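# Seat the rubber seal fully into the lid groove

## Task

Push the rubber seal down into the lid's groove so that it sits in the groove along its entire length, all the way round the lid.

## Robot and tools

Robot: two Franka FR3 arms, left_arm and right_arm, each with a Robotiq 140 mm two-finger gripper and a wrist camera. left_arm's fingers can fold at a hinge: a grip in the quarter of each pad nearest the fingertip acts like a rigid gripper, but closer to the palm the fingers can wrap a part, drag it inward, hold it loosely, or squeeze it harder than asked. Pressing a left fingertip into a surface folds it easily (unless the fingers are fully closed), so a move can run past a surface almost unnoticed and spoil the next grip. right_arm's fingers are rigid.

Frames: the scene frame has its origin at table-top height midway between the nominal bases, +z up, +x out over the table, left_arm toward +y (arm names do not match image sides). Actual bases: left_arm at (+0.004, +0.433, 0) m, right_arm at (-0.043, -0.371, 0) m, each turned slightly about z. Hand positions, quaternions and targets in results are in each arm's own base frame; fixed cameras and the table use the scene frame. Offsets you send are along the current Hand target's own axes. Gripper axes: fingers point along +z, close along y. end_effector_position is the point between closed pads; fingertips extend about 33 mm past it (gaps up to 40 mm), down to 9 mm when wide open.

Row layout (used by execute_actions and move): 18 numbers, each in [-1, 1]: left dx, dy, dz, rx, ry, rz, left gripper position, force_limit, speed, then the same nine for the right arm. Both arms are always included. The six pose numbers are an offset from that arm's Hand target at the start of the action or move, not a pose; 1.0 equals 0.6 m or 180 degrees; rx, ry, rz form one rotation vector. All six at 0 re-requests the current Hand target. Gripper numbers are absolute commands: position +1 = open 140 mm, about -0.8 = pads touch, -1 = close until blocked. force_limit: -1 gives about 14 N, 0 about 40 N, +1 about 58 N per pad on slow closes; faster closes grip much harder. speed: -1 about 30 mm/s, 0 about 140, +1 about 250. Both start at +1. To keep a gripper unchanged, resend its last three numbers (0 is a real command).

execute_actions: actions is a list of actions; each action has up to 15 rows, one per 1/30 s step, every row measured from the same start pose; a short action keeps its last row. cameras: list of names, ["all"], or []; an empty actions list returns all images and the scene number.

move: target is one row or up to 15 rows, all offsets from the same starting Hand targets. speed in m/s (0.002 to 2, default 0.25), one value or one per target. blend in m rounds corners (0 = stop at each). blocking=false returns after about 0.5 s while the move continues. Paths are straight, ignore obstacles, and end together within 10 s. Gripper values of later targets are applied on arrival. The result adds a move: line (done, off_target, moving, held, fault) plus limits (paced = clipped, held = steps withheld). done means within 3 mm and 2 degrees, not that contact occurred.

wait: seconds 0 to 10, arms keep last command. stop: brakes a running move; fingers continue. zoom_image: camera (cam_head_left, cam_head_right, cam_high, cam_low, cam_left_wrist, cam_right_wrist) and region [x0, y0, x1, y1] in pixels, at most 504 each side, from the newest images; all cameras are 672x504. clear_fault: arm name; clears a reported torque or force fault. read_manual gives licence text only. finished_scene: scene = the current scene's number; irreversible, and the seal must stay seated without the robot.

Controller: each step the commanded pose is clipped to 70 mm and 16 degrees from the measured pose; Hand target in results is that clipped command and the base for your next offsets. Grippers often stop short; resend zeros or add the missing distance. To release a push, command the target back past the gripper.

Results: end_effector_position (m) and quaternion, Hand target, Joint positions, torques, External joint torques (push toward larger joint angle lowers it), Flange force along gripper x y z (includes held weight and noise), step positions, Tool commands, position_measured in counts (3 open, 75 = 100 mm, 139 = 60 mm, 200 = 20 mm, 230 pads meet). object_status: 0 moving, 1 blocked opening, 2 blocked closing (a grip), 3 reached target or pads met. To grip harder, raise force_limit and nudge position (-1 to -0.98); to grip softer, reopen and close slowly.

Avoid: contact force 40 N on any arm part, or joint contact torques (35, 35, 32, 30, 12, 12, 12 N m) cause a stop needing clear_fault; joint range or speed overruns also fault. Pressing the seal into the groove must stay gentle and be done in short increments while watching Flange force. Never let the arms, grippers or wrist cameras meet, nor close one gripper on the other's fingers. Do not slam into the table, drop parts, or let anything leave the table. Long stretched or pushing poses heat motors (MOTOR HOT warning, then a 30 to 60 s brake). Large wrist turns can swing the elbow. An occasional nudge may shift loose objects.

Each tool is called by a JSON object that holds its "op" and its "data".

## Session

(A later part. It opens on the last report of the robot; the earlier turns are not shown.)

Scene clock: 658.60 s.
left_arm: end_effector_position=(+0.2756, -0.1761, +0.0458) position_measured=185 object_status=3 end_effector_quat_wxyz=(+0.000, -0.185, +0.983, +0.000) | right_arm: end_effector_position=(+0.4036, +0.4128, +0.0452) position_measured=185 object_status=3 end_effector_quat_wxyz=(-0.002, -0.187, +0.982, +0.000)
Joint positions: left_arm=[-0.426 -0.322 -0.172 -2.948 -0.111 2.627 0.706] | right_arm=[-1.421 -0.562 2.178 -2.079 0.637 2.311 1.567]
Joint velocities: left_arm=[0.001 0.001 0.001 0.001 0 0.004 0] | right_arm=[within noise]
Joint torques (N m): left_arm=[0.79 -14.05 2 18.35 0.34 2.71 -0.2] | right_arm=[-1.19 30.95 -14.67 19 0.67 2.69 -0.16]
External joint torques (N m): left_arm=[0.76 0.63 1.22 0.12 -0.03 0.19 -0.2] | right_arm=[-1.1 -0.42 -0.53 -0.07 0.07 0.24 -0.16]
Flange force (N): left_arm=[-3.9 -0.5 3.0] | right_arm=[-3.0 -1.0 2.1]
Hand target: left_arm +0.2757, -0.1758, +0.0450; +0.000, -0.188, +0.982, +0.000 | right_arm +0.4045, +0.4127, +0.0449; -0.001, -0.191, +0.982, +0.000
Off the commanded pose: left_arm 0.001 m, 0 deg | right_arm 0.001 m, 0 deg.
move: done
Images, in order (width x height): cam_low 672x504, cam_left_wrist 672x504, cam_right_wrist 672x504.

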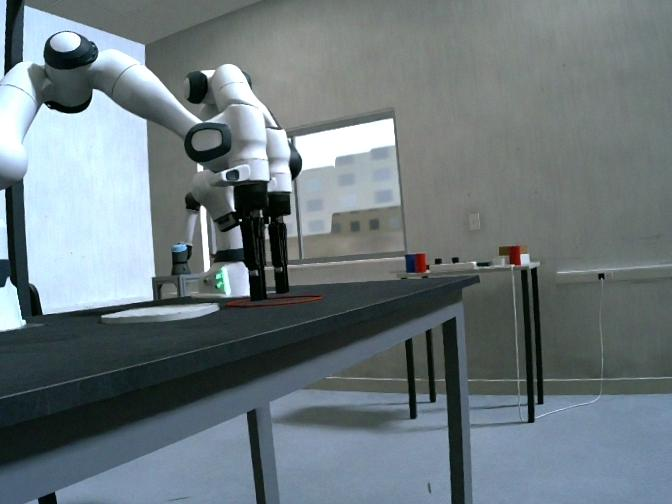

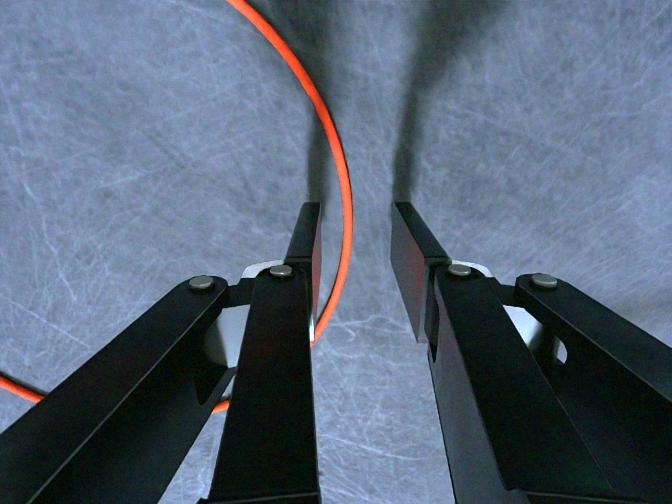

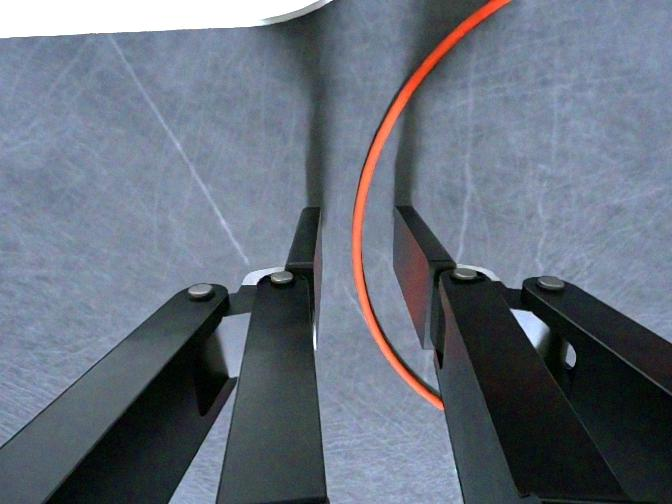

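{"op": "move", "data": {"target": [[0, 0, -0.0333, 0, 0, 0, -0.443, 0, 0, 0, 0, 0.0083, 0, 0, 0, -0.443, 0, 0],[0, 0.08, -0.0333, 0, 0, 0, -0.82, -1, -1, 0, 0, 0.0083, 0, 0, 0, -0.443, 0, 0]], "speed": 0.06, "cameras": []}}

Scene clock: 682.07 s.
left_arm: end_effector_position=(+0.2603, -0.1324, +0.0656) position_measured=230 object_status=3 end_effector_quat_wxyz=(-0.005, -0.190, +0.982, +0.005) | right_arm: end_effector_position=(+0.4038, +0.4135, +0.0407) position_measured=185 object_status=3 end_effector_quat_wxyz=(-0.002, -0.188, +0.982, +0.001)
Joint positions: left_arm=[-0.332 -0.517 -0.183 -3.027 -0.148 2.498 0.817] | right_arm=[-1.435 -0.565 2.196 -2.079 0.64 2.322 1.564]
Joint velocities: left_arm=[0.001 0 0 0.001 -0.001 0 0.006] | right_arm=[within noise]
Joint torques (N m): left_arm=[0.79 -10.56 2.43 19.55 0.07 2.13 0.26] | right_arm=[-0.96 31.47 -14.46 18.61 0.67 2.7 -0.08]
External joint torques (N m): left_arm=[0.79 -1.05 1.37 -0.26 -0.38 -0.34 0.25] | right_arm=[-0.98 -0.2 -0.57 -0.35 0.07 0.26 -0.08]
Flange force (N): left_arm=[0.9 6.9 -5.6] | right_arm=[-1.0 -1.5 1.4]
Hand target: left_arm +0.2579, -0.1312, +0.0649; +0.000, -0.188, +0.982, +0.000 | right_arm +0.4045, +0.4127, +0.0399; -0.001, -0.191, +0.982, +0.000
Off the commanded pose: left_arm 0.003 m, 1 deg | right_arm 0.001 m, 0 deg.
joint sent to its limit (left arm) — joint 4 (elbow), lower limit, where the elbow is as bent as it goes. The joint targets still meet the commanded pose.
move: done
No camera images: "cameras" was empty.

{"op": "move", "data": {"target": [[0, -0.15, 0, 0, 0, 0, -0.82, -1, -1, 0, 0, 0.0033, 0, 0, 0, -0.443, 0, 0],[0, -0.15, 0.0367, 0, 0, 0, -0.82, -1, -1, 0, 0, 0.005, 0, 0, 0, -0.443, 0, 0]], "speed": 0.06, "cameras": ["cam_left_wrist", "cam_right_wrist", "cam_low"]}}

Scene clock: 694.30 s.
left_arm: end_effector_position=(+0.2909, -0.2151, +0.0437) position_measured=230 object_status=3 end_effector_quat_wxyz=(-0.001, -0.186, +0.983, +0.000) | right_arm: end_effector_position=(+0.4037, +0.4139, +0.0381) position_measured=185 object_status=3 end_effector_quat_wxyz=(-0.002, -0.188, +0.982, +0.001)
Joint positions: left_arm=[-0.313 -0.215 -0.358 -2.841 -0.157 2.633 0.671] | right_arm=[-1.445 -0.565 2.208 -2.079 0.64 2.329 1.564]
Joint velocities: left_arm=[0.002 -0.001 -0.002 0 0 0.003 -0.002] | right_arm=[within noise]
Joint torques (N m): left_arm=[1.04 -16.85 2.58 18.17 0.59 2.66 -0.2] | right_arm=[-0.99 31.61 -14.32 18.57 0.66 2.68 -0.15]
External joint torques (N m): left_arm=[1.04 0.75 1.15 0.13 0.22 0.14 -0.2] | right_arm=[-1.09 -0.45 -0.55 -0.46 0.07 0.23 -0.15]
Flange force (N): left_arm=[-4.6 -1.7 3.6] | right_arm=[-1.6 -1.6 2.0]
Hand target: left_arm +0.2912, -0.2148, +0.0429; +0.000, -0.188, +0.982, +0.000 | right_arm +0.4045, +0.4127, +0.0369; -0.001, -0.191, +0.982, +0.000
Off the commanded pose: left_arm 0.001 m, 0 deg | right_arm 0.002 m, 0 deg.
move: done
Images, in order (width x height): cam_low 672x504, cam_left_wrist 672x504, cam_right_wrist 672x504.

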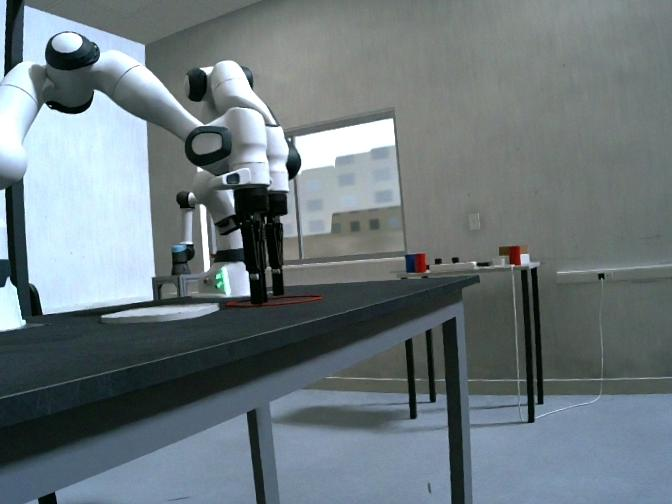

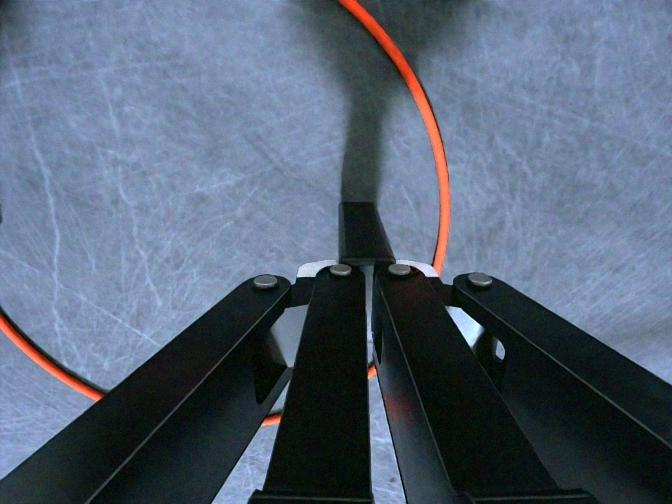

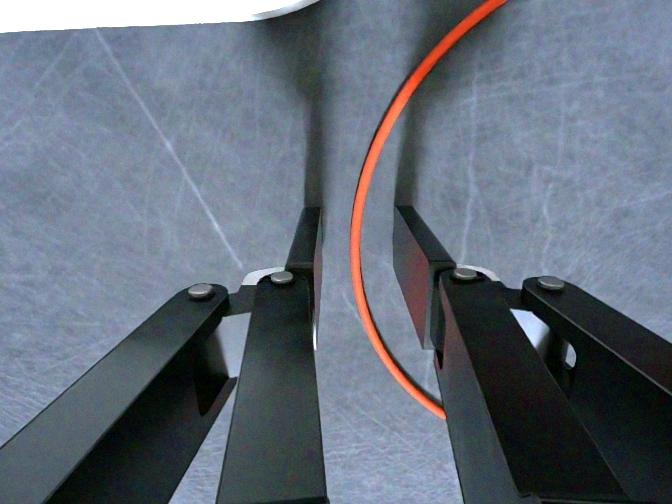

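{"op": "move", "data": {"target": [0, 0, 0.0067, 0, 0, 0, -0.82, -1, -1, 0, 0, 0.0033, 0, 0, 0, -0.443, 0, 0], "speed": 0.02, "cameras": []}}

{"op": "move", "data": {"target": [0, 0, 0.0033, 0, 0, 0, -0.82, -1, -1, 0, 0, 0.0025, 0, 0, 0, -0.443, 0, 0], "speed": 0.02, "cameras": ["cam_low"]}}

{"op": "zoom_image", "data": {"camera": "cam_low", "region": [200, 240, 340, 320]}}

Scene clock: 702.90 s.
left_arm: end_effector_position=(+0.2914, -0.2155, +0.0400) position_measured=230 object_status=3 end_effector_quat_wxyz=(+0.000, -0.186, +0.982, -0.001) | right_arm: end_effector_position=(+0.4037, +0.4138, +0.0363) position_measured=185 object_status=3 end_effector_quat_wxyz=(-0.002, -0.188, +0.982, +0.001)
Joint positions: left_arm=[-0.306 -0.201 -0.364 -2.841 -0.154 2.648 0.668] | right_arm=[-1.451 -0.566 2.215 -2.08 0.64 2.333 1.564]
Joint velocities: left_arm=[0.002 -0.001 -0.002 0 0 0.005 -0.002] | right_arm=[within noise]
Joint torques (N m): left_arm=[1.04 -17.12 2.92 17.67 0.63 2.72 -0.24] | right_arm=[-1.1 31.54 -13.64 18.56 0.65 2.69 -0.13]
External joint torques (N m): left_arm=[1.06 0.68 1.58 -0.15 0.27 0.19 -0.24] | right_arm=[-1.08 -0.83 0.23 -0.5 0.06 0.22 -0.13]
Flange force (N): left_arm=[-4.6 -0.5 3.6] | right_arm=[-3.2 -0.8 4.2]
Hand target: left_arm +0.2912, -0.2148, +0.0389; +0.000, -0.188, +0.982, +0.000 | right_arm +0.4045, +0.4127, +0.0349; -0.001, -0.191, +0.982, +0.000
Off the commanded pose: left_arm 0.001 m, 0 deg | right_arm 0.002 m, 0 deg.
move: done
No camera images: "cameras" was empty.

Scene clock: 703.60 s.
left_arm: end_effector_position=(+0.2914, -0.2155, +0.0381) position_measured=230 object_status=3 end_effector_quat_wxyz=(+0.000, -0.187, +0.982, -0.001) | right_arm: end_effector_position=(+0.4037, +0.4139, +0.0349) position_measured=185 object_status=3 end_effector_quat_wxyz=(-0.002, -0.188, +0.982, +0.001)
Joint positions: left_arm=[-0.302 -0.195 -0.368 -2.842 -0.153 2.655 0.667] | right_arm=[-1.456 -0.567 2.221 -2.08 0.64 2.336 1.564]
Joint velocities: left_arm=[0.004 -0.001 -0.005 0.001 0.001 0.004 0] | right_arm=[-0.004 0 0.005 -0.001 0 0.003 0.003]
Joint torques (N m): left_arm=[1.12 -17.38 2.35 17.54 0.61 2.63 -0.22] | right_arm=[-1.25 31.63 -15.14 18.56 0.67 2.69 -0.12]
External joint torques (N m): left_arm=[1.08 0.54 0.98 -0.13 0.26 0.1 -0.22] | right_arm=[-1.32 -0.58 -1.52 -0.26 0.09 0.27 -0.12]
Flange force (N): left_arm=[-3.8 -0.9 3.2] | right_arm=[-1.9 -2.0 0.7]
Hand target: left_arm +0.2912, -0.2148, +0.0369; +0.000, -0.188, +0.982, +0.000 | right_arm +0.4045, +0.4127, +0.0334; -0.001, -0.191, +0.982, +0.000
Off the commanded pose: left_arm 0.001 m, 0 deg | right_arm 0.002 m, 0 deg.
move: done
Images, in order (width x height): cam_low 672x504.

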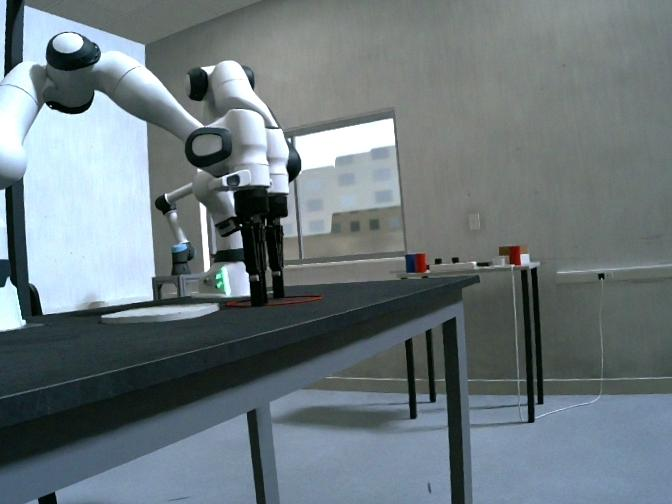

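Scaled by 3.600 from the camera's 672x504 image, which has a finer 960x720 frame.

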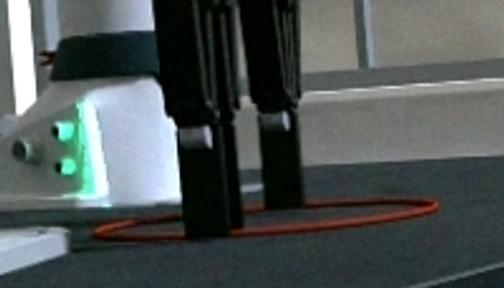

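{"op": "move", "data": {"target": [0, 0, 0.0025, 0, 0, 0, -0.82, -1, -1, 0, 0, 0.0017, 0, 0, 0, -0.443, 0, 0], "speed": 0.02, "cameras": []}}

{"op": "move", "data": {"target": [0, 0, 0.0017, 0, 0, 0, -0.82, -1, -1, 0, 0, 0.0017, 0, 0, 0, -0.443, 0, 0], "speed": 0.02, "cameras": []}}

{"op": "move", "data": {"target": [0, 0, 0.0017, 0, 0, 0, -0.82, -1, -1, 0, 0, 0.0017, 0, 0, 0, -0.443, 0, 0], "speed": 0.02, "cameras": ["cam_left_wrist", "cam_right_wrist", "cam_low"]}}

{"op": "zoom_image", "data": {"camera": "cam_low", "region": [200, 240, 340, 320]}}

Scene clock: 715.97 s.
left_arm: end_effector_position=(+0.2915, -0.2156, +0.0366) position_measured=230 object_status=3 end_effector_quat_wxyz=(+0.000, -0.187, +0.982, -0.001) | right_arm: end_effector_position=(+0.4037, +0.4140, +0.0339) position_measured=185 object_status=3 end_effector_quat_wxyz=(-0.002, -0.188, +0.982, +0.001)
Joint positions: left_arm=[-0.297 -0.189 -0.373 -2.842 -0.152 2.661 0.666] | right_arm=[-1.459 -0.567 2.226 -2.08 0.64 2.339 1.564]
Joint velocities: left_arm=[0.005 0 -0.005 -0.001 0 0.003 -0.002] | right_arm=[within noise]
Joint torques (N m): left_arm=[1.25 -17.27 2.46 17.4 0.6 2.73 -0.22] | right_arm=[-1.16 31.62 -14.21 18.53 0.67 2.67 -0.07]
External joint torques (N m): left_arm=[1.28 0.66 1.17 -0.16 0.25 0.21 -0.22] | right_arm=[-1.26 -0.8 -0.62 -0.38 0.09 0.23 -0.07]
Flange force (N): left_arm=[-4.5 -0.9 4.1] | right_arm=[-2.9 -1.2 2.7]
Hand target: left_arm +0.2912, -0.2148, +0.0354; +0.000, -0.188, +0.982, +0.000 | right_arm +0.4045, +0.4127, +0.0324; -0.001, -0.191, +0.982, +0.000
Off the commanded pose: left_arm 0.001 m, 0 deg | right_arm 0.002 m, 0 deg.
move: done
No camera images: "cameras" was empty.

Scene clock: 716.67 s.
left_arm: end_effector_position=(+0.2916, -0.2156, +0.0356) position_measured=230 object_status=3 end_effector_quat_wxyz=(+0.000, -0.187, +0.982, -0.001) | right_arm: end_effector_position=(+0.4037, +0.4140, +0.0329) position_measured=185 object_status=3 end_effector_quat_wxyz=(-0.002, -0.188, +0.982, +0.001)
Joint positions: left_arm=[-0.294 -0.186 -0.376 -2.842 -0.151 2.665 0.666] | right_arm=[-1.462 -0.567 2.229 -2.08 0.64 2.341 1.564]
Joint velocities: left_arm=[0.004 0.001 -0.004 -0.001 0.002 0.001 -0.001] | right_arm=[within noise]
Joint torques (N m): left_arm=[0.8 -17.32 2.59 17.39 0.6 2.74 -0.2] | right_arm=[-1.25 31.09 -13.86 18.21 0.62 2.76 -0.11]
External joint torques (N m): left_arm=[0.86 0.76 1.34 -0.2 0.24 0.2 -0.2] | right_arm=[-1.32 -1.43 -0.27 -0.7 0.03 0.32 -0.11]
Flange force (N): left_arm=[-4.0 -0.7 4.1] | right_arm=[-3.6 -1.1 4.7]
Hand target: left_arm +0.2912, -0.2148, +0.0344; +0.000, -0.188, +0.982, +0.000 | right_arm +0.4045, +0.4127, +0.0314; -0.001, -0.191, +0.982, +0.000
Off the commanded pose: left_arm 0.001 m, 0 deg | right_arm 0.002 m, 0 deg.
move: done
No camera images: "cameras" was empty.

Scene clock: 717.37 s.
left_arm: end_effector_position=(+0.2916, -0.2156, +0.0345) position_measured=230 object_status=3 end_effector_quat_wxyz=(+0.000, -0.187, +0.982, -0.001) | right_arm: end_effector_position=(+0.4037, +0.4141, +0.0329) position_measured=185 object_status=3 end_effector_quat_wxyz=(-0.002, -0.189, +0.982, +0.001)
Joint positions: left_arm=[-0.291 -0.182 -0.38 -2.843 -0.151 2.669 0.666] | right_arm=[-1.463 -0.567 2.23 -2.08 0.64 2.341 1.563]
Joint velocities: left_arm=[0.003 0 -0.004 0 -0.001 0.003 -0.001] | right_arm=[within noise]
Joint torques (N m): left_arm=[0.63 -17.37 2.37 17.31 0.58 2.7 -0.21] | right_arm=[-1.93 28.59 -12.76 17.09 0.88 3.07 -0.15]
External joint torques (N m): left_arm=[0.67 0.65 1.12 -0.12 0.23 0.18 -0.21] | right_arm=[-1.87 -3.85 0.9 -1.73 0.29 0.63 -0.15]
Flange force (N): left_arm=[-3.4 -0.9 3.6] | right_arm=[-7.9 -0.4 13.3]
Hand target: left_arm +0.2912, -0.2148, +0.0334; +0.000, -0.188, +0.982, +0.000 | right_arm +0.4045, +0.4127, +0.0303; -0.001, -0.191, +0.982, +0.000
Off the commanded pose: left_arm 0.001 m, 0 deg | right_arm 0.003 m, 0 deg.
move: done
Images, in order (width x height): cam_low 672x504, cam_left_wrist 672x504, cam_right_wrist 672x504.

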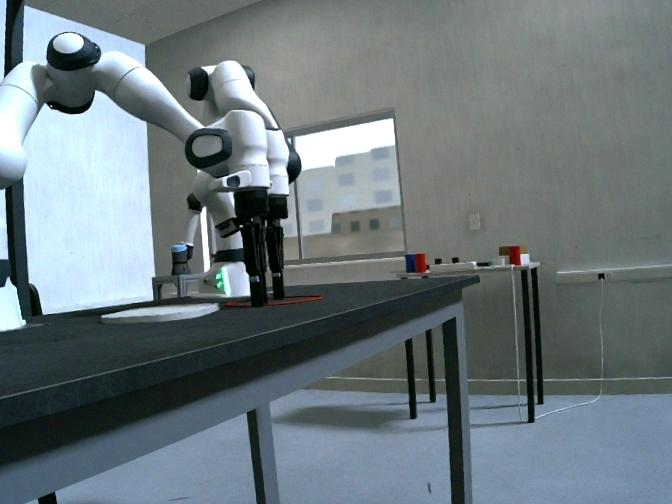

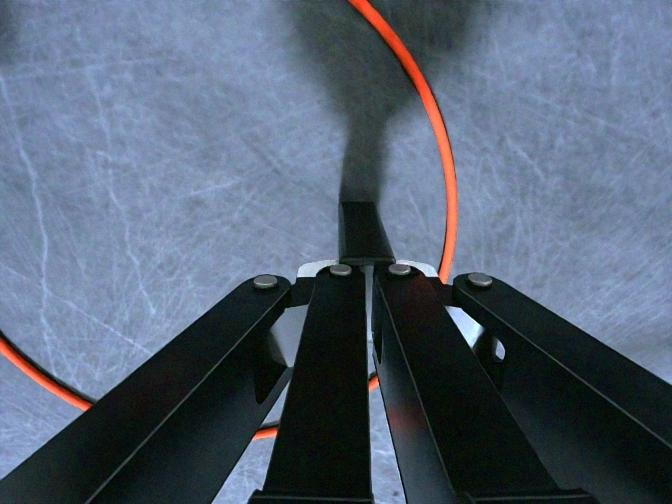

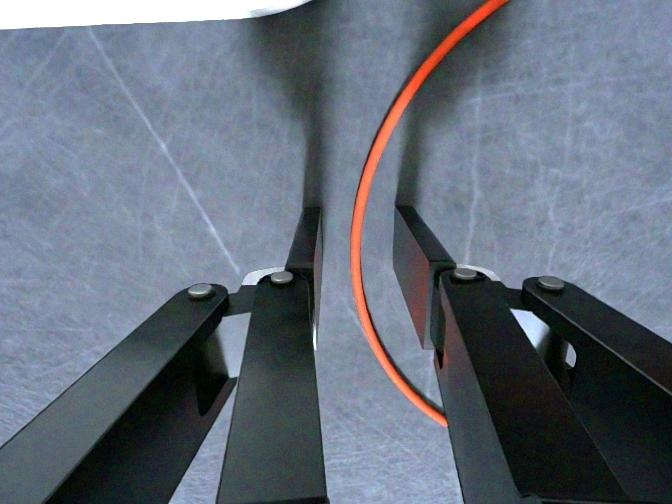

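Scaled by 3.600 from the camera's 672x504 image, which has a finer 960x720 frame.

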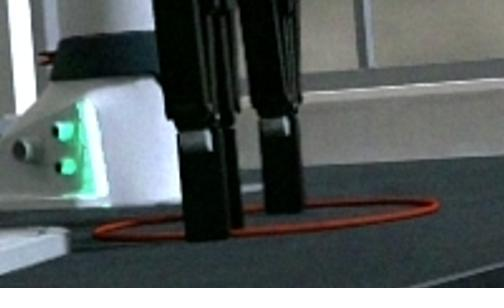

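{"op": "move", "data": {"target": [0, 0, 0.0017, 0, 0, 0, -0.82, -1, -1, 0, 0, -0.0058, 0, 0, 0, -0.443, 0, 0], "speed": 0.02, "cameras": []}}

{"op": "move", "data": {"target": [0, 0, 0.0017, 0, 0, 0, -0.82, -1, -1, 0, 0, 0, 0, 0, 0, -0.443, 0, 0], "speed": 0.02, "cameras": []}}

{"op": "move", "data": {"target": [0, 0, 0.0017, 0, 0, 0, -0.82, -1, -1, 0, 0, 0, 0, 0, 0, -0.443, 0, 0], "speed": 0.02, "cameras": []}}

Scene clock: 728.77 s.
left_arm: end_effector_position=(+0.2916, -0.2156, +0.0339) position_measured=230 object_status=3 end_effector_quat_wxyz=(+0.000, -0.187, +0.982, -0.001) | right_arm: end_effector_position=(+0.4046, +0.4133, +0.0335) position_measured=185 object_status=3 end_effector_quat_wxyz=(-0.001, -0.189, +0.982, +0.000)
Joint positions: left_arm=[-0.287 -0.18 -0.383 -2.843 -0.151 2.671 0.665] | right_arm=[-1.461 -0.567 2.227 -2.08 0.638 2.341 1.562]
Joint torques (N m): left_arm=[0.89 -15.82 2.63 16.37 0.6 2.97 -0.2] | right_arm=[0.21 32.15 -15.33 18.47 0.33 2.5 0.03]
External joint torques (N m): left_arm=[0.95 2.28 1.39 -1.15 0.25 0.43 -0.2] | right_arm=[0.19 -0.22 -1.7 -0.37 -0.25 0.06 0.03]
Flange force (N): left_arm=[-5.2 -1.9 10.8] | right_arm=[3.7 -1.4 -3.8]
Hand target: left_arm +0.2912, -0.2148, +0.0324; +0.000, -0.188, +0.982, +0.000 | right_arm +0.4045, +0.4127, +0.0338; -0.001, -0.191, +0.982, +0.000
Off the commanded pose: left_arm 0.002 m, 0 deg | right_arm 0.001 m, 0 deg.
move: done
No camera images: "cameras" was empty.

Scene clock: 729.47 s.
left_arm: end_effector_position=(+0.2916, -0.2156, +0.0339) position_measured=230 object_status=3 end_effector_quat_wxyz=(+0.000, -0.186, +0.982, +0.000) | right_arm: end_effector_position=(+0.4046, +0.4133, +0.0336) position_measured=185 object_status=3 end_effector_quat_wxyz=(-0.001, -0.189, +0.982, +0.000)
Joint positions: left_arm=[-0.285 -0.18 -0.386 -2.843 -0.15 2.671 0.664] | right_arm=[-1.461 -0.567 2.227 -2.08 0.638 2.341 1.562]
Joint velocities: left_arm=[0.004 0 -0.002 0.002 0 0 -0.001] | right_arm=[within noise]
Joint torques (N m): left_arm=[1.6 -13.83 2.29 15.64 0.65 3.45 -0.19] | right_arm=[0.14 32.06 -15.19 18.49 0.35 2.51 0.03]
External joint torques (N m): left_arm=[1.58 4.24 0.96 -1.86 0.31 0.91 -0.19] | right_arm=[-0.01 -0.39 -1.63 -0.45 -0.24 0.06 0.02]
Flange force (N): left_arm=[-8.0 -5.4 20.8] | right_arm=[2.9 -1.5 -3.0]
Hand target: left_arm +0.2912, -0.2148, +0.0314; +0.000, -0.188, +0.982, +0.000 | right_arm +0.4045, +0.4127, +0.0338; -0.001, -0.191, +0.982, +0.000
Off the commanded pose: left_arm 0.003 m, 0 deg | right_arm 0.001 m, 0 deg.
move: done
No camera images: "cameras" was empty.

Scene clock: 730.17 s.
left_arm: end_effector_position=(+0.2916, -0.2156, +0.0339) position_measured=230 object_status=3 end_effector_quat_wxyz=(+0.000, -0.186, +0.982, +0.000) | right_arm: end_effector_position=(+0.4046, +0.4133, +0.0336) position_measured=185 object_status=3 end_effector_quat_wxyz=(-0.001, -0.189, +0.982, +0.000)
Joint positions: left_arm=[-0.283 -0.18 -0.389 -2.843 -0.149 2.671 0.663] | right_arm=[-1.461 -0.567 2.227 -2.08 0.638 2.341 1.562]
Joint velocities: left_arm=[0.002 0 -0.004 0.001 0.002 -0.001 -0.001] | right_arm=[within noise]
Joint torques (N m): left_arm=[1.09 -11.9 2.7 15.37 0.68 4.04 -0.18] | right_arm=[0.15 32.08 -15.13 18.48 0.36 2.52 0.04]
External joint torques (N m): left_arm=[1.08 6.14 1.37 -2.1 0.33 1.5 -0.18] | right_arm=[0.19 -0.53 -1.35 -0.51 -0.24 0.05 0.04]
Flange force (N): left_arm=[-10.3 -8.6 29.4] | right_arm=[3.1 -1.1 -2.5]
Hand target: left_arm +0.2912, -0.2148, +0.0303; +0.000, -0.188, +0.982, +0.000 | right_arm +0.4045, +0.4127, +0.0338; -0.001, -0.191, +0.982, +0.000
Off the commanded pose: left_arm 0.004 m, 0 deg | right_arm 0.001 m, 0 deg.
move: off_target (left_arm)
No camera images: "cameras" was empty.

{"op": "move", "data": {"target": [[0, 0, -0.0578, 0, 0, 0, -0.82, -1, -1, 0, 0, 0, 0, 0, 0, -0.443, 0, 0],[0, 0.0647, -0.0578, 0, 0, 0, -0.443, -1, 0, 0, 0, 0, 0, 0, 0, -0.443, 0, 0],[0, 0.0647, -0.0178, 0, 0, 0, -0.443, -1, 0, 0, 0, 0, 0, 0, 0, -0.443, 0, 0]], "speed": 0.06, "cameras": ["cam_left_wrist", "cam_right_wrist"]}}

{"op": "zoom_image", "data": {"camera": "cam_left_wrist", "region": [270, 140, 430, 300]}}

{"op": "zoom_image", "data": {"camera": "cam_right_wrist", "region": [290, 140, 450, 300]}}

Scene clock: 752.67 s.
left_arm: end_effector_position=(+0.2766, -0.1792, +0.0418) position_measured=185 object_status=3 end_effector_quat_wxyz=(-0.001, -0.189, +0.982, +0.000) | right_arm: end_effector_position=(+0.4046, +0.4133, +0.0336) position_measured=185 object_status=3 end_effector_quat_wxyz=(-0.001, -0.189, +0.982, +0.000)
Joint positions: left_arm=[-0.327 -0.305 -0.296 -2.94 -0.186 2.64 0.745] | right_arm=[-1.461 -0.567 2.227 -2.08 0.638 2.341 1.562]
Joint velocities: left_arm=[0 0.001 0 0.001 0 0.005 0] | right_arm=[within noise]
Joint torques (N m): left_arm=[0.81 -14.05 2.74 17.99 0.6 2.7 0.01] | right_arm=[0.13 32.07 -15.09 18.53 0.33 2.5 0.05]
External joint torques (N m): left_arm=[0.82 0.62 1.35 0.2 0.24 0.19 0.01] | right_arm=[0.08 -0.34 -1.47 -0.33 -0.25 0.06 0.05]
Flange force (N): left_arm=[-5.1 -0.4 2.9] | right_arm=[2.7 -1.1 -3.0]
Hand target: left_arm +0.2769, -0.1788, +0.0410; +0.000, -0.188, +0.982, +0.000 | right_arm +0.4045, +0.4127, +0.0338; -0.001, -0.191, +0.982, +0.000
Off the commanded pose: left_arm 0.001 m, 0 deg | right_arm 0.001 m, 0 deg.
move: done
Images, in order (width x height): cam_left_wrist 672x504, cam_right_wrist 672x504.

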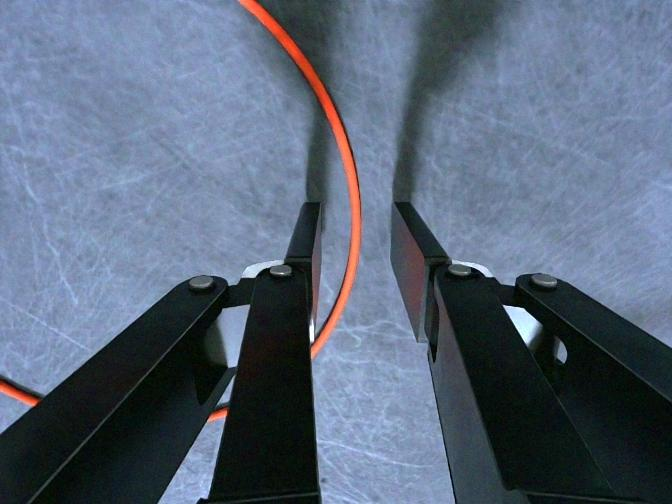

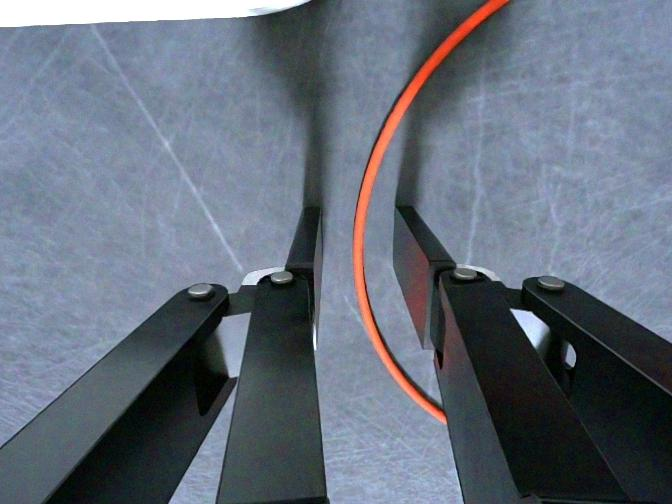

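Scaled by 3.150 from the camera's 672x504 image, which has a finer 960x720 frame.

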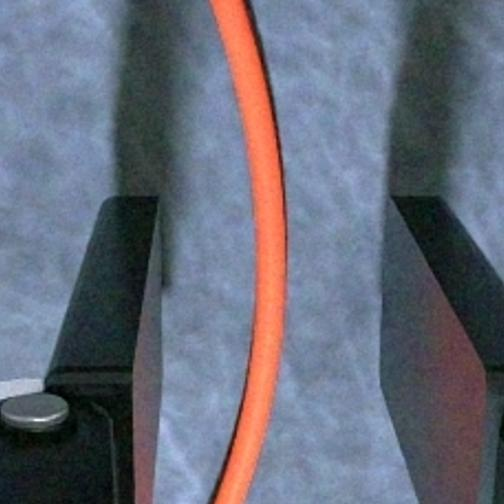

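Scaled by 3.150 from the camera's 672x504 image, which has a finer 960x720 frame.

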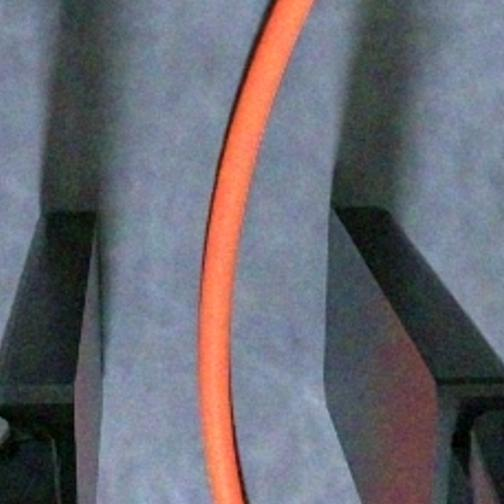

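{"op": "move", "data": {"target": [0, 0, 0.0115, 0, 0, 0, -0.443, -1, 0, 0, 0, -0.0015, 0, 0, 0, -0.443, 0, 0], "speed": 0.03, "cameras": []}}

Scene clock: 764.53 s.
left_arm: end_effector_position=(+0.2770, -0.1795, +0.0351) position_measured=185 object_status=3 end_effector_quat_wxyz=(+0.000, -0.188, +0.982, -0.001) | right_arm: end_effector_position=(+0.4052, +0.4132, +0.0343) position_measured=185 object_status=3 end_effector_quat_wxyz=(+0.000, -0.190, +0.982, +0.000)
Joint positions: left_arm=[-0.32 -0.278 -0.303 -2.941 -0.184 2.669 0.745] | right_arm=[-1.459 -0.567 2.224 -2.08 0.637 2.341 1.562]
Joint velocities: left_arm=[0.001 0.001 0 -0.002 0 0.004 -0.001] | right_arm=[within noise]
Joint torques (N m): left_arm=[0.71 -14.5 2.59 17.35 0.6 2.79 -0.09] | right_arm=[0.18 32.57 -15.2 18.55 0.32 2.52 0.05]
External joint torques (N m): left_arm=[0.74 0.64 1.29 -0.06 0.25 0.27 -0.09] | right_arm=[0.12 0.28 -1.56 -0.32 -0.26 0.07 0.05]
Flange force (N): left_arm=[-4.4 -0.1 3.6] | right_arm=[4.3 -1.7 -4.3]
Hand target: left_arm +0.2769, -0.1788, +0.0341; +0.000, -0.188, +0.982, +0.000 | right_arm +0.4045, +0.4127, +0.0347; -0.001, -0.191, +0.982, +0.000
Off the commanded pose: left_arm 0.001 m, 0 deg | right_arm 0.001 m, 0 deg.
move: done
No camera images: "cameras" was empty.

Now close both grippers gently on the strand.

{"op": "execute_actions", "data": {"actions": [[[0,0,0,0,0,0,-1,-0.5,-1,0,0,0,0,0,0,-1,-0.5,-1]],[[0,0,0,0,0,0,-1,-0.5,-1,0,0,0,0,0,0,-1,-0.5,-1]],[[0,0,0,0,0,0,-1,-0.5,-1,0,0,0,0,0,0,-1,-0.5,-1]]], "cameras": ["cam_left_wrist", "cam_right_wrist"]}}

Scene clock: 773.83 s.
left_arm: end_effector_position=(+0.2772, -0.1795, +0.0351) position_measured=226 object_status=2 end_effector_quat_wxyz=(+0.000, -0.188, +0.982, -0.001) | right_arm: end_effector_position=(+0.4052, +0.4132, +0.0343) position_measured=225 object_status=2 end_effector_quat_wxyz=(+0.000, -0.190, +0.982, +0.000)
Joint positions: left_arm=[-0.318 -0.278 -0.305 -2.941 -0.184 2.669 0.745] | right_arm=[-1.459 -0.567 2.224 -2.08 0.637 2.341 1.562]
Joint torques (N m): left_arm=[0.79 -14.54 2.65 17.32 0.31 2.67 -0.08] | right_arm=[0.11 32.53 -15.2 18.53 0.38 2.53 0.02]
External joint torques (N m): left_arm=[0.77 0.51 1.31 0.07 -0.03 0.17 -0.08] | right_arm=[0.26 0.2 -1.4 -0.31 -0.21 0.08 0.02]
External joint torques at the end of the 1st action: left_arm=[0.79 0.63 0.76 -0.07 0.04 0.17 -0.07] | right_arm=[0.14 0.13 -1.51 -0.3 -0.22 0.07 0.02]
External joint torques at the end of the 2nd action: left_arm=[0.92 0.51 1.26 0 -0.02 0.17 -0.04] | right_arm=[0.18 0.05 -1.43 -0.44 -0.21 0.07 0.02]
Flange force (N): left_arm=[-3.9 0.2 2.5] | right_arm=[4.3 -1.5 -3.9]
Flange force at the end of the 1st action (N): left_arm=[-3.5 -0.6 3.3] | right_arm=[3.9 -1.6 -3.9]
Flange force at the end of the 2nd action (N): left_arm=[-4.1 0.4 2.6] | right_arm=[4.2 -1.6 -3.6]
Hand target: left_arm +0.2769, -0.1788, +0.0341; +0.000, -0.188, +0.982, +0.000 | right_arm +0.4045, +0.4127, +0.0347; -0.001, -0.191, +0.982, +0.000
Off the commanded pose: left_arm 0.001 m, 0 deg | right_arm 0.001 m, 0 deg.
Step readings (end_effector_position of left_arm | right_arm; steps 1 to 15: 1st action; 16 to 30: 2nd action; 31 to 45: 3rd action):
0: (+0.2772, -0.1796, +0.0352) | (+0.4052, +0.4132, +0.0343)
1: (+0.2772, -0.1796, +0.0352) | (+0.4052, +0.4132, +0.0343)
2: (+0.2772, -0.1796, +0.0352) | (+0.4052, +0.4132, +0.0343)
4: (+0.2772, -0.1796, +0.0352) | (+0.4052, +0.4132, +0.0343)
8: (+0.2772, -0.1795, +0.0351) | (+0.4052, +0.4132, +0.0343)
15: (+0.2772, -0.1795, +0.0351) | (+0.4052, +0.4132, +0.0343)
16: (+0.2772, -0.1795, +0.0351) | (+0.4052, +0.4132, +0.0343)
17: (+0.2772, -0.1795, +0.0351) | (+0.4052, +0.4132, +0.0343)
19: (+0.2772, -0.1795, +0.0351) | (+0.4052, +0.4132, +0.0343)
23: (+0.2772, -0.1795, +0.0351) | (+0.4052, +0.4132, +0.0343)
30: (+0.2772, -0.1795, +0.0351) | (+0.4052, +0.4132, +0.0343)
31: (+0.2772, -0.1795, +0.0351) | (+0.4052, +0.4132, +0.0343)
32: (+0.2772, -0.1795, +0.0351) | (+0.4052, +0.4132, +0.0343)
34: (+0.2772, -0.1795, +0.0351) | (+0.4052, +0.4132, +0.0343)
38: (+0.2772, -0.1795, +0.0351) | (+0.4052, +0.4132, +0.0343)
45: (+0.2772, -0.1795, +0.0351) | (+0.4052, +0.4132, +0.0343)
Images, in order (width x height): cam_left_wrist 672x504, cam_right_wrist 672x504.

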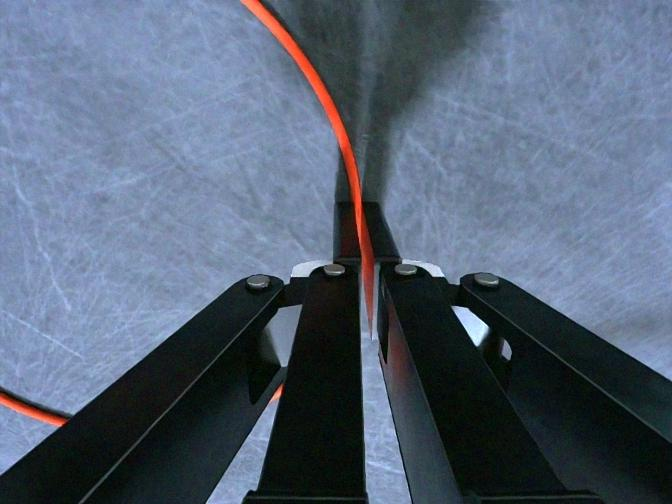

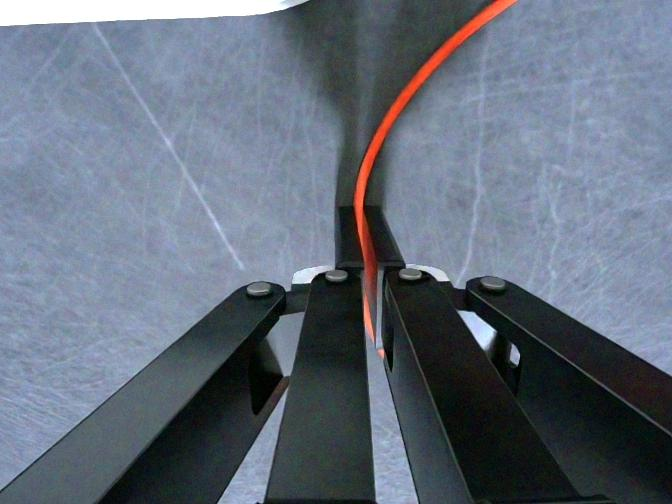

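{"op": "move", "data": {"target": [0, 0, -0.0333, 0, 0, 0, -1, -0.5, -1, 0, 0, -0.0333, 0, 0, 0, -1, -0.5, -1], "speed": 0.03, "cameras": ["all"]}}

{"op": "zoom_image", "data": {"camera": "cam_low", "region": [180, 200, 360, 330]}}

{"op": "zoom_image", "data": {"camera": "cam_head_left", "region": [180, 230, 360, 360]}}

Scene clock: 781.03 s.
left_arm: end_effector_position=(+0.2771, -0.1783, +0.0533) position_measured=226 object_status=2 end_effector_quat_wxyz=(+0.001, -0.190, +0.982, +0.000) | right_arm: end_effector_position=(+0.4057, +0.4129, +0.0545) position_measured=225 object_status=2 end_effector_quat_wxyz=(+0.001, -0.194, +0.981, +0.000)
Joint positions: left_arm=[-0.331 -0.35 -0.289 -2.937 -0.187 2.594 0.745] | right_arm=[-1.419 -0.536 2.174 -2.081 0.605 2.311 1.571]
Joint velocities: left_arm=[-0.001 -0.001 -0.001 -0.001 0 -0.005 -0.001] | right_arm=[0.002 0 -0.001 0 -0.001 -0.003 0]
Joint torques (N m): left_arm=[0.06 -14.77 3.62 18.88 0.36 2.24 0.19] | right_arm=[0.1 30.53 -14.83 19.42 0.69 2.41 0.24]
External joint torques (N m): left_arm=[0.08 -0.93 2.07 0.32 -0.04 -0.28 0.19] | right_arm=[0.13 -0.33 -1.28 -0.11 0.08 -0.06 0.24]
Flange force (N): left_arm=[-1.1 5.1 -5.9] | right_arm=[2.0 -0.3 -2.5]
Hand target: left_arm +0.2769, -0.1788, +0.0541; +0.000, -0.188, +0.982, +0.000 | right_arm +0.4046, +0.4127, +0.0547; -0.001, -0.191, +0.982, +0.000
Off the commanded pose: left_arm 0.001 m, 0 deg | right_arm 0.001 m, 0 deg.
move: done

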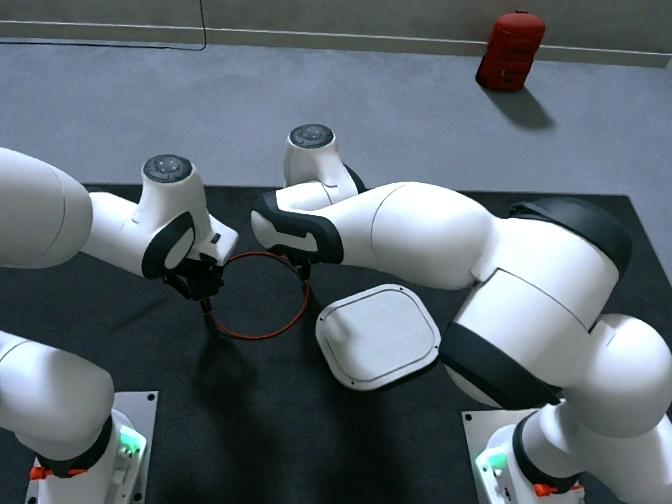

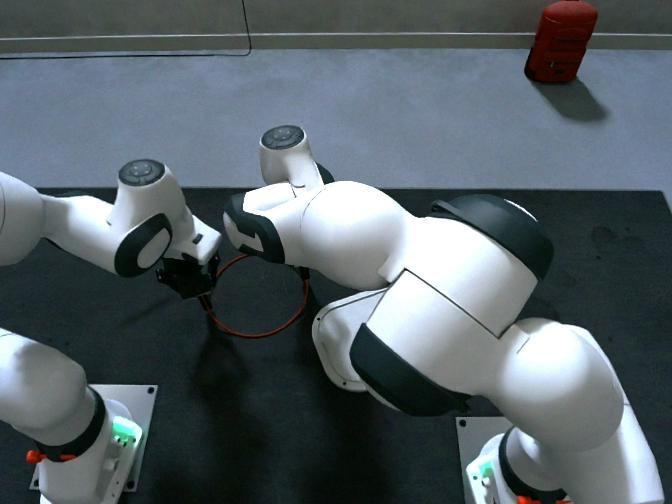

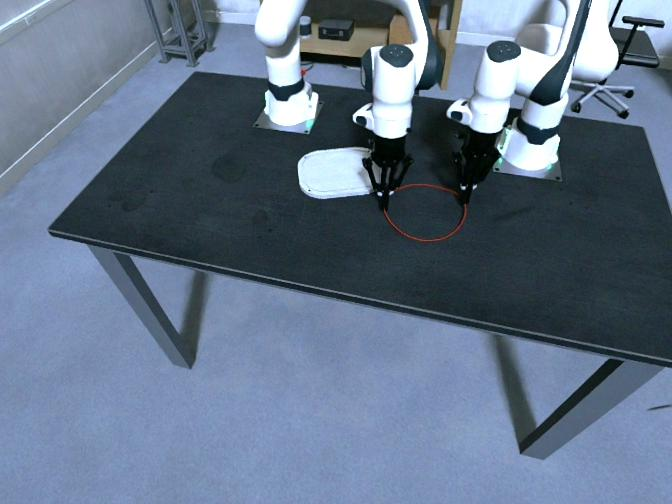

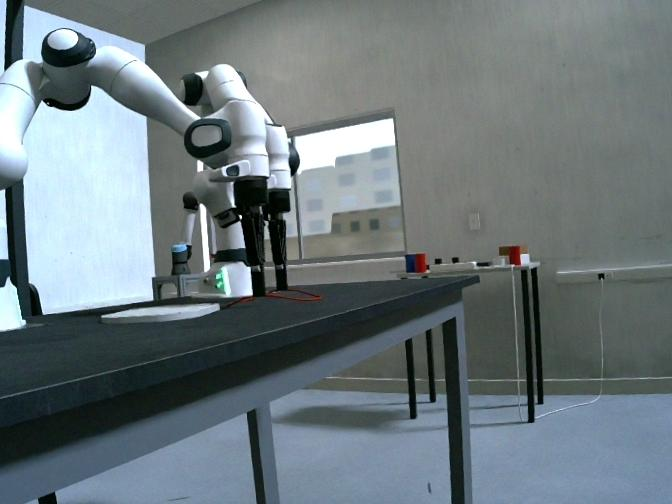

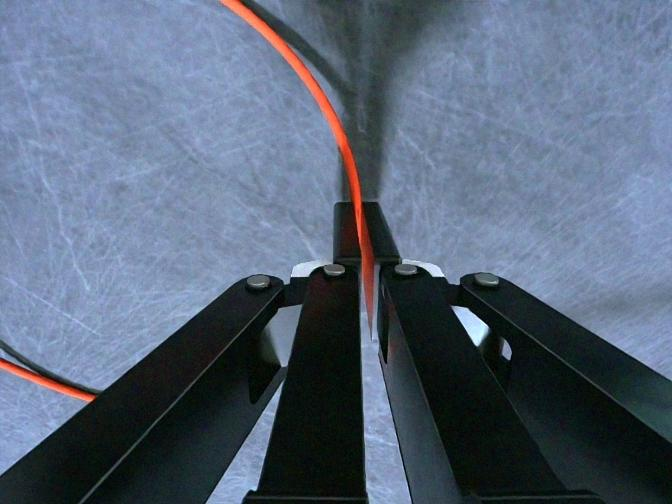

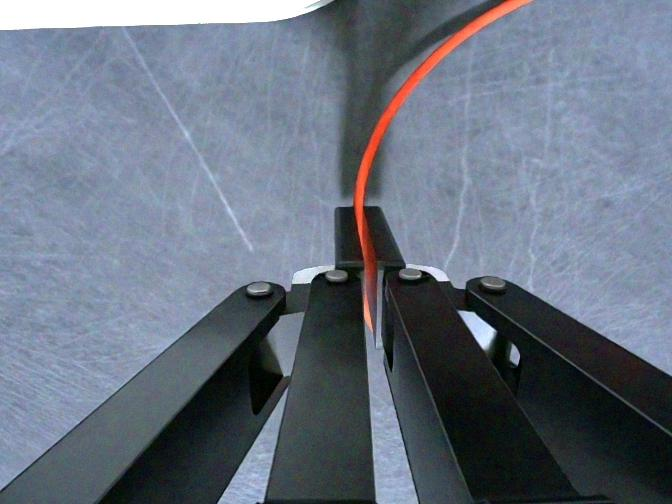

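Scaled by 2.800 from the camera's 672x504 image, which has a finer 960x720 frame.

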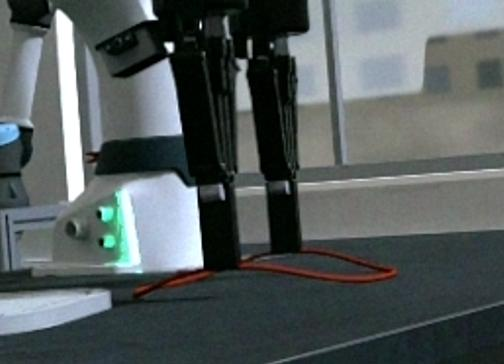

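Scaled by 2.800 from the camera's 672x504 image, which has a finer 960x720 frame.

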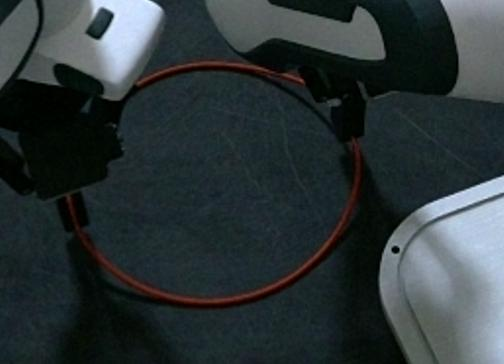

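{"op": "move", "data": {"target": [0, 0, -0.0917, 0, 0, 0, -1, -0.5, -1, 0, 0, -0.0917, 0, 0, 0, -1, -0.5, -1], "speed": 0.04, "cameras": ["all"]}}

{"op": "zoom_image", "data": {"camera": "cam_low", "region": [180, 200, 360, 330]}}

{"op": "zoom_image", "data": {"camera": "cam_high", "region": [340, 120, 540, 270]}}

Scene clock: 792.90 s.
left_arm: end_effector_position=(+0.2770, -0.1788, +0.1082) position_measured=226 object_status=2 end_effector_quat_wxyz=(+0.000, -0.192, +0.981, -0.001) | right_arm: end_effector_position=(+0.4055, +0.4126, +0.1094) position_measured=225 object_status=2 end_effector_quat_wxyz=(+0.001, -0.195, +0.981, +0.000)
Joint positions: left_arm=[-0.349 -0.524 -0.255 -2.892 -0.185 2.375 0.747] | right_arm=[-1.309 -0.461 2.035 -2.06 0.52 2.212 1.622]
Joint velocities: left_arm=[-0.001 -0.001 0.001 -0.001 0.001 -0.004 0.002] | right_arm=[within noise]
Joint torques (N m): left_arm=[0.1 -11.9 4.22 21.76 0.77 2.25 0.24] | right_arm=[0.21 26.23 -14.5 21.15 0.72 2.34 0.31]
External joint torques (N m): left_arm=[0.11 -1.07 2.15 0.31 0.25 -0.27 0.24] | right_arm=[0.08 -0.16 -1.85 0.2 0.06 -0.11 0.31]
Flange force (N): left_arm=[-1.0 6.0 -5.3] | right_arm=[3.6 -0.9 -4.2]
Hand target: left_arm +0.2769, -0.1787, +0.1091; +0.000, -0.188, +0.982, +0.000 | right_arm +0.4046, +0.4127, +0.1097; -0.001, -0.191, +0.982, +0.000
Off the commanded pose: left_arm 0.001 m, 0 deg | right_arm 0.001 m, 0 deg.
move: done

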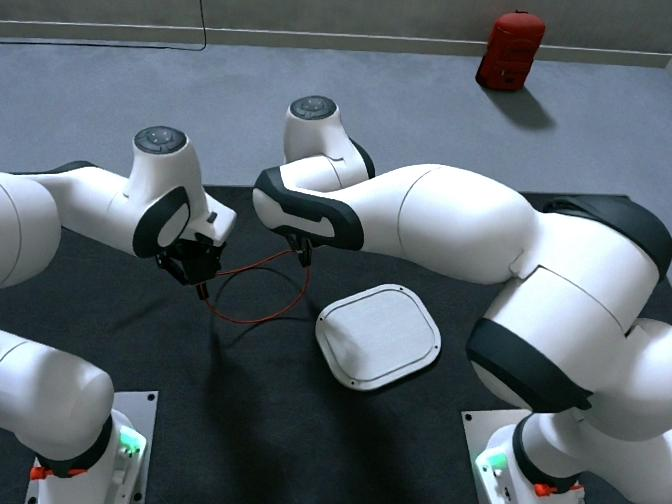

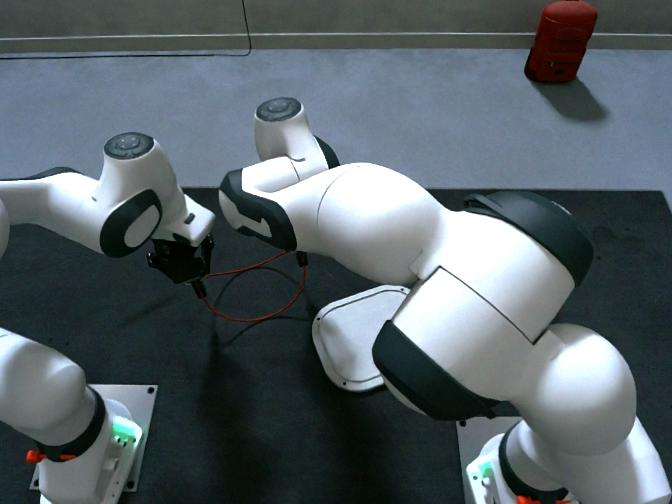

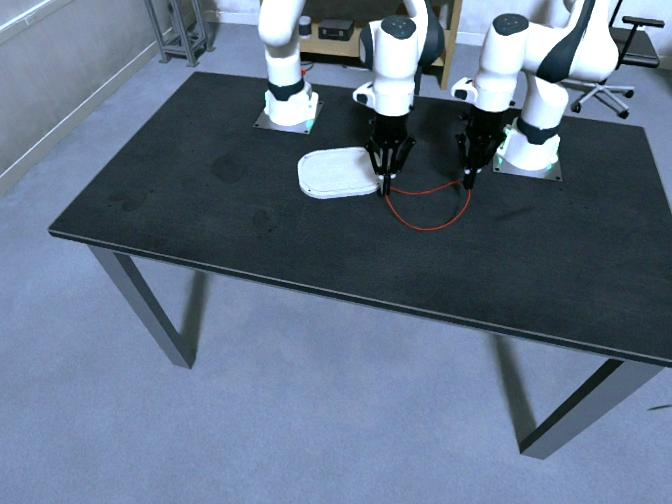

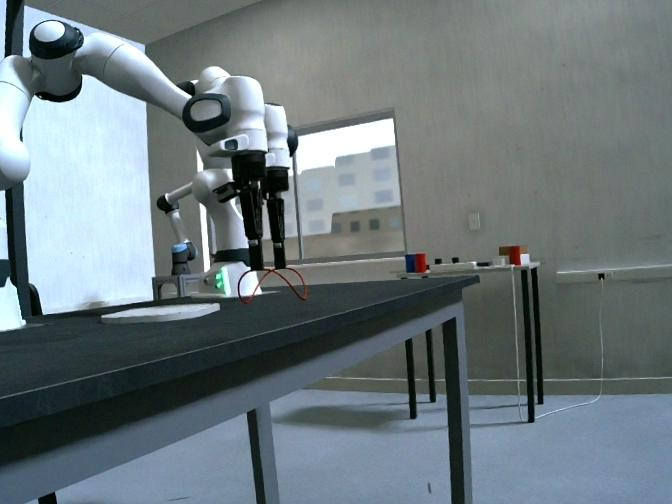

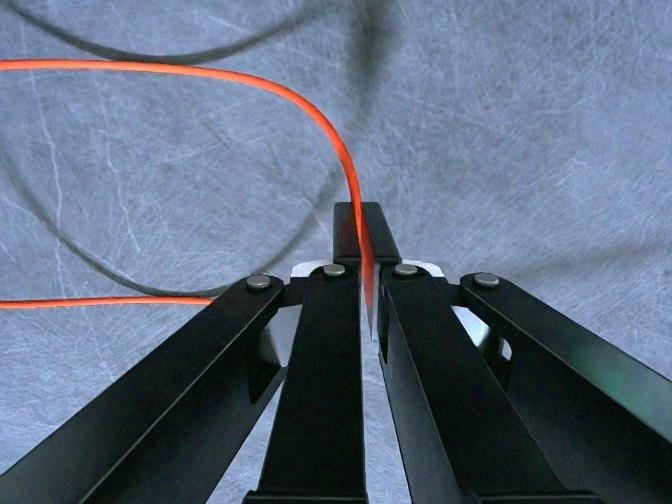

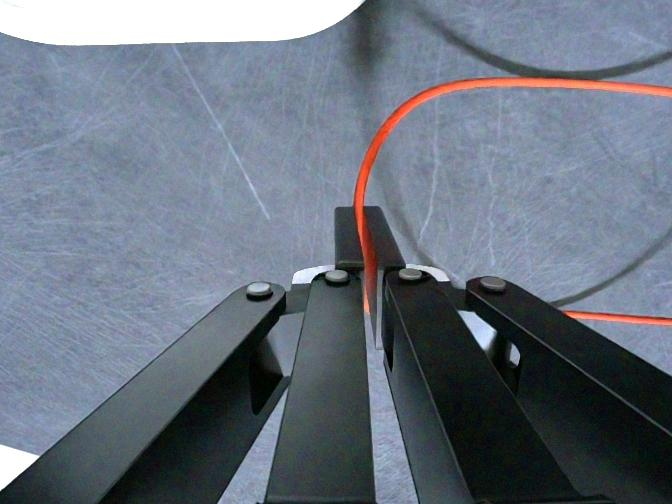

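Scaled by 2.800 from the camera's 672x504 image, which has a finer 960x720 frame.

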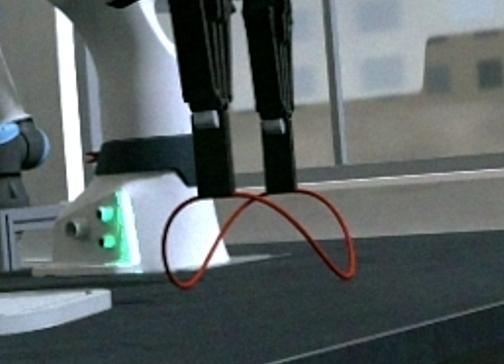

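Scaled by 2.520 from the camera's 672x504 image, which has a finer 960x720 frame.

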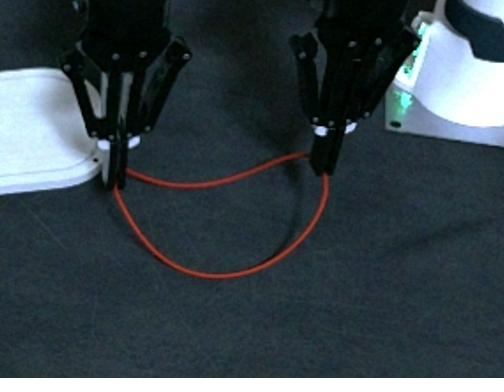

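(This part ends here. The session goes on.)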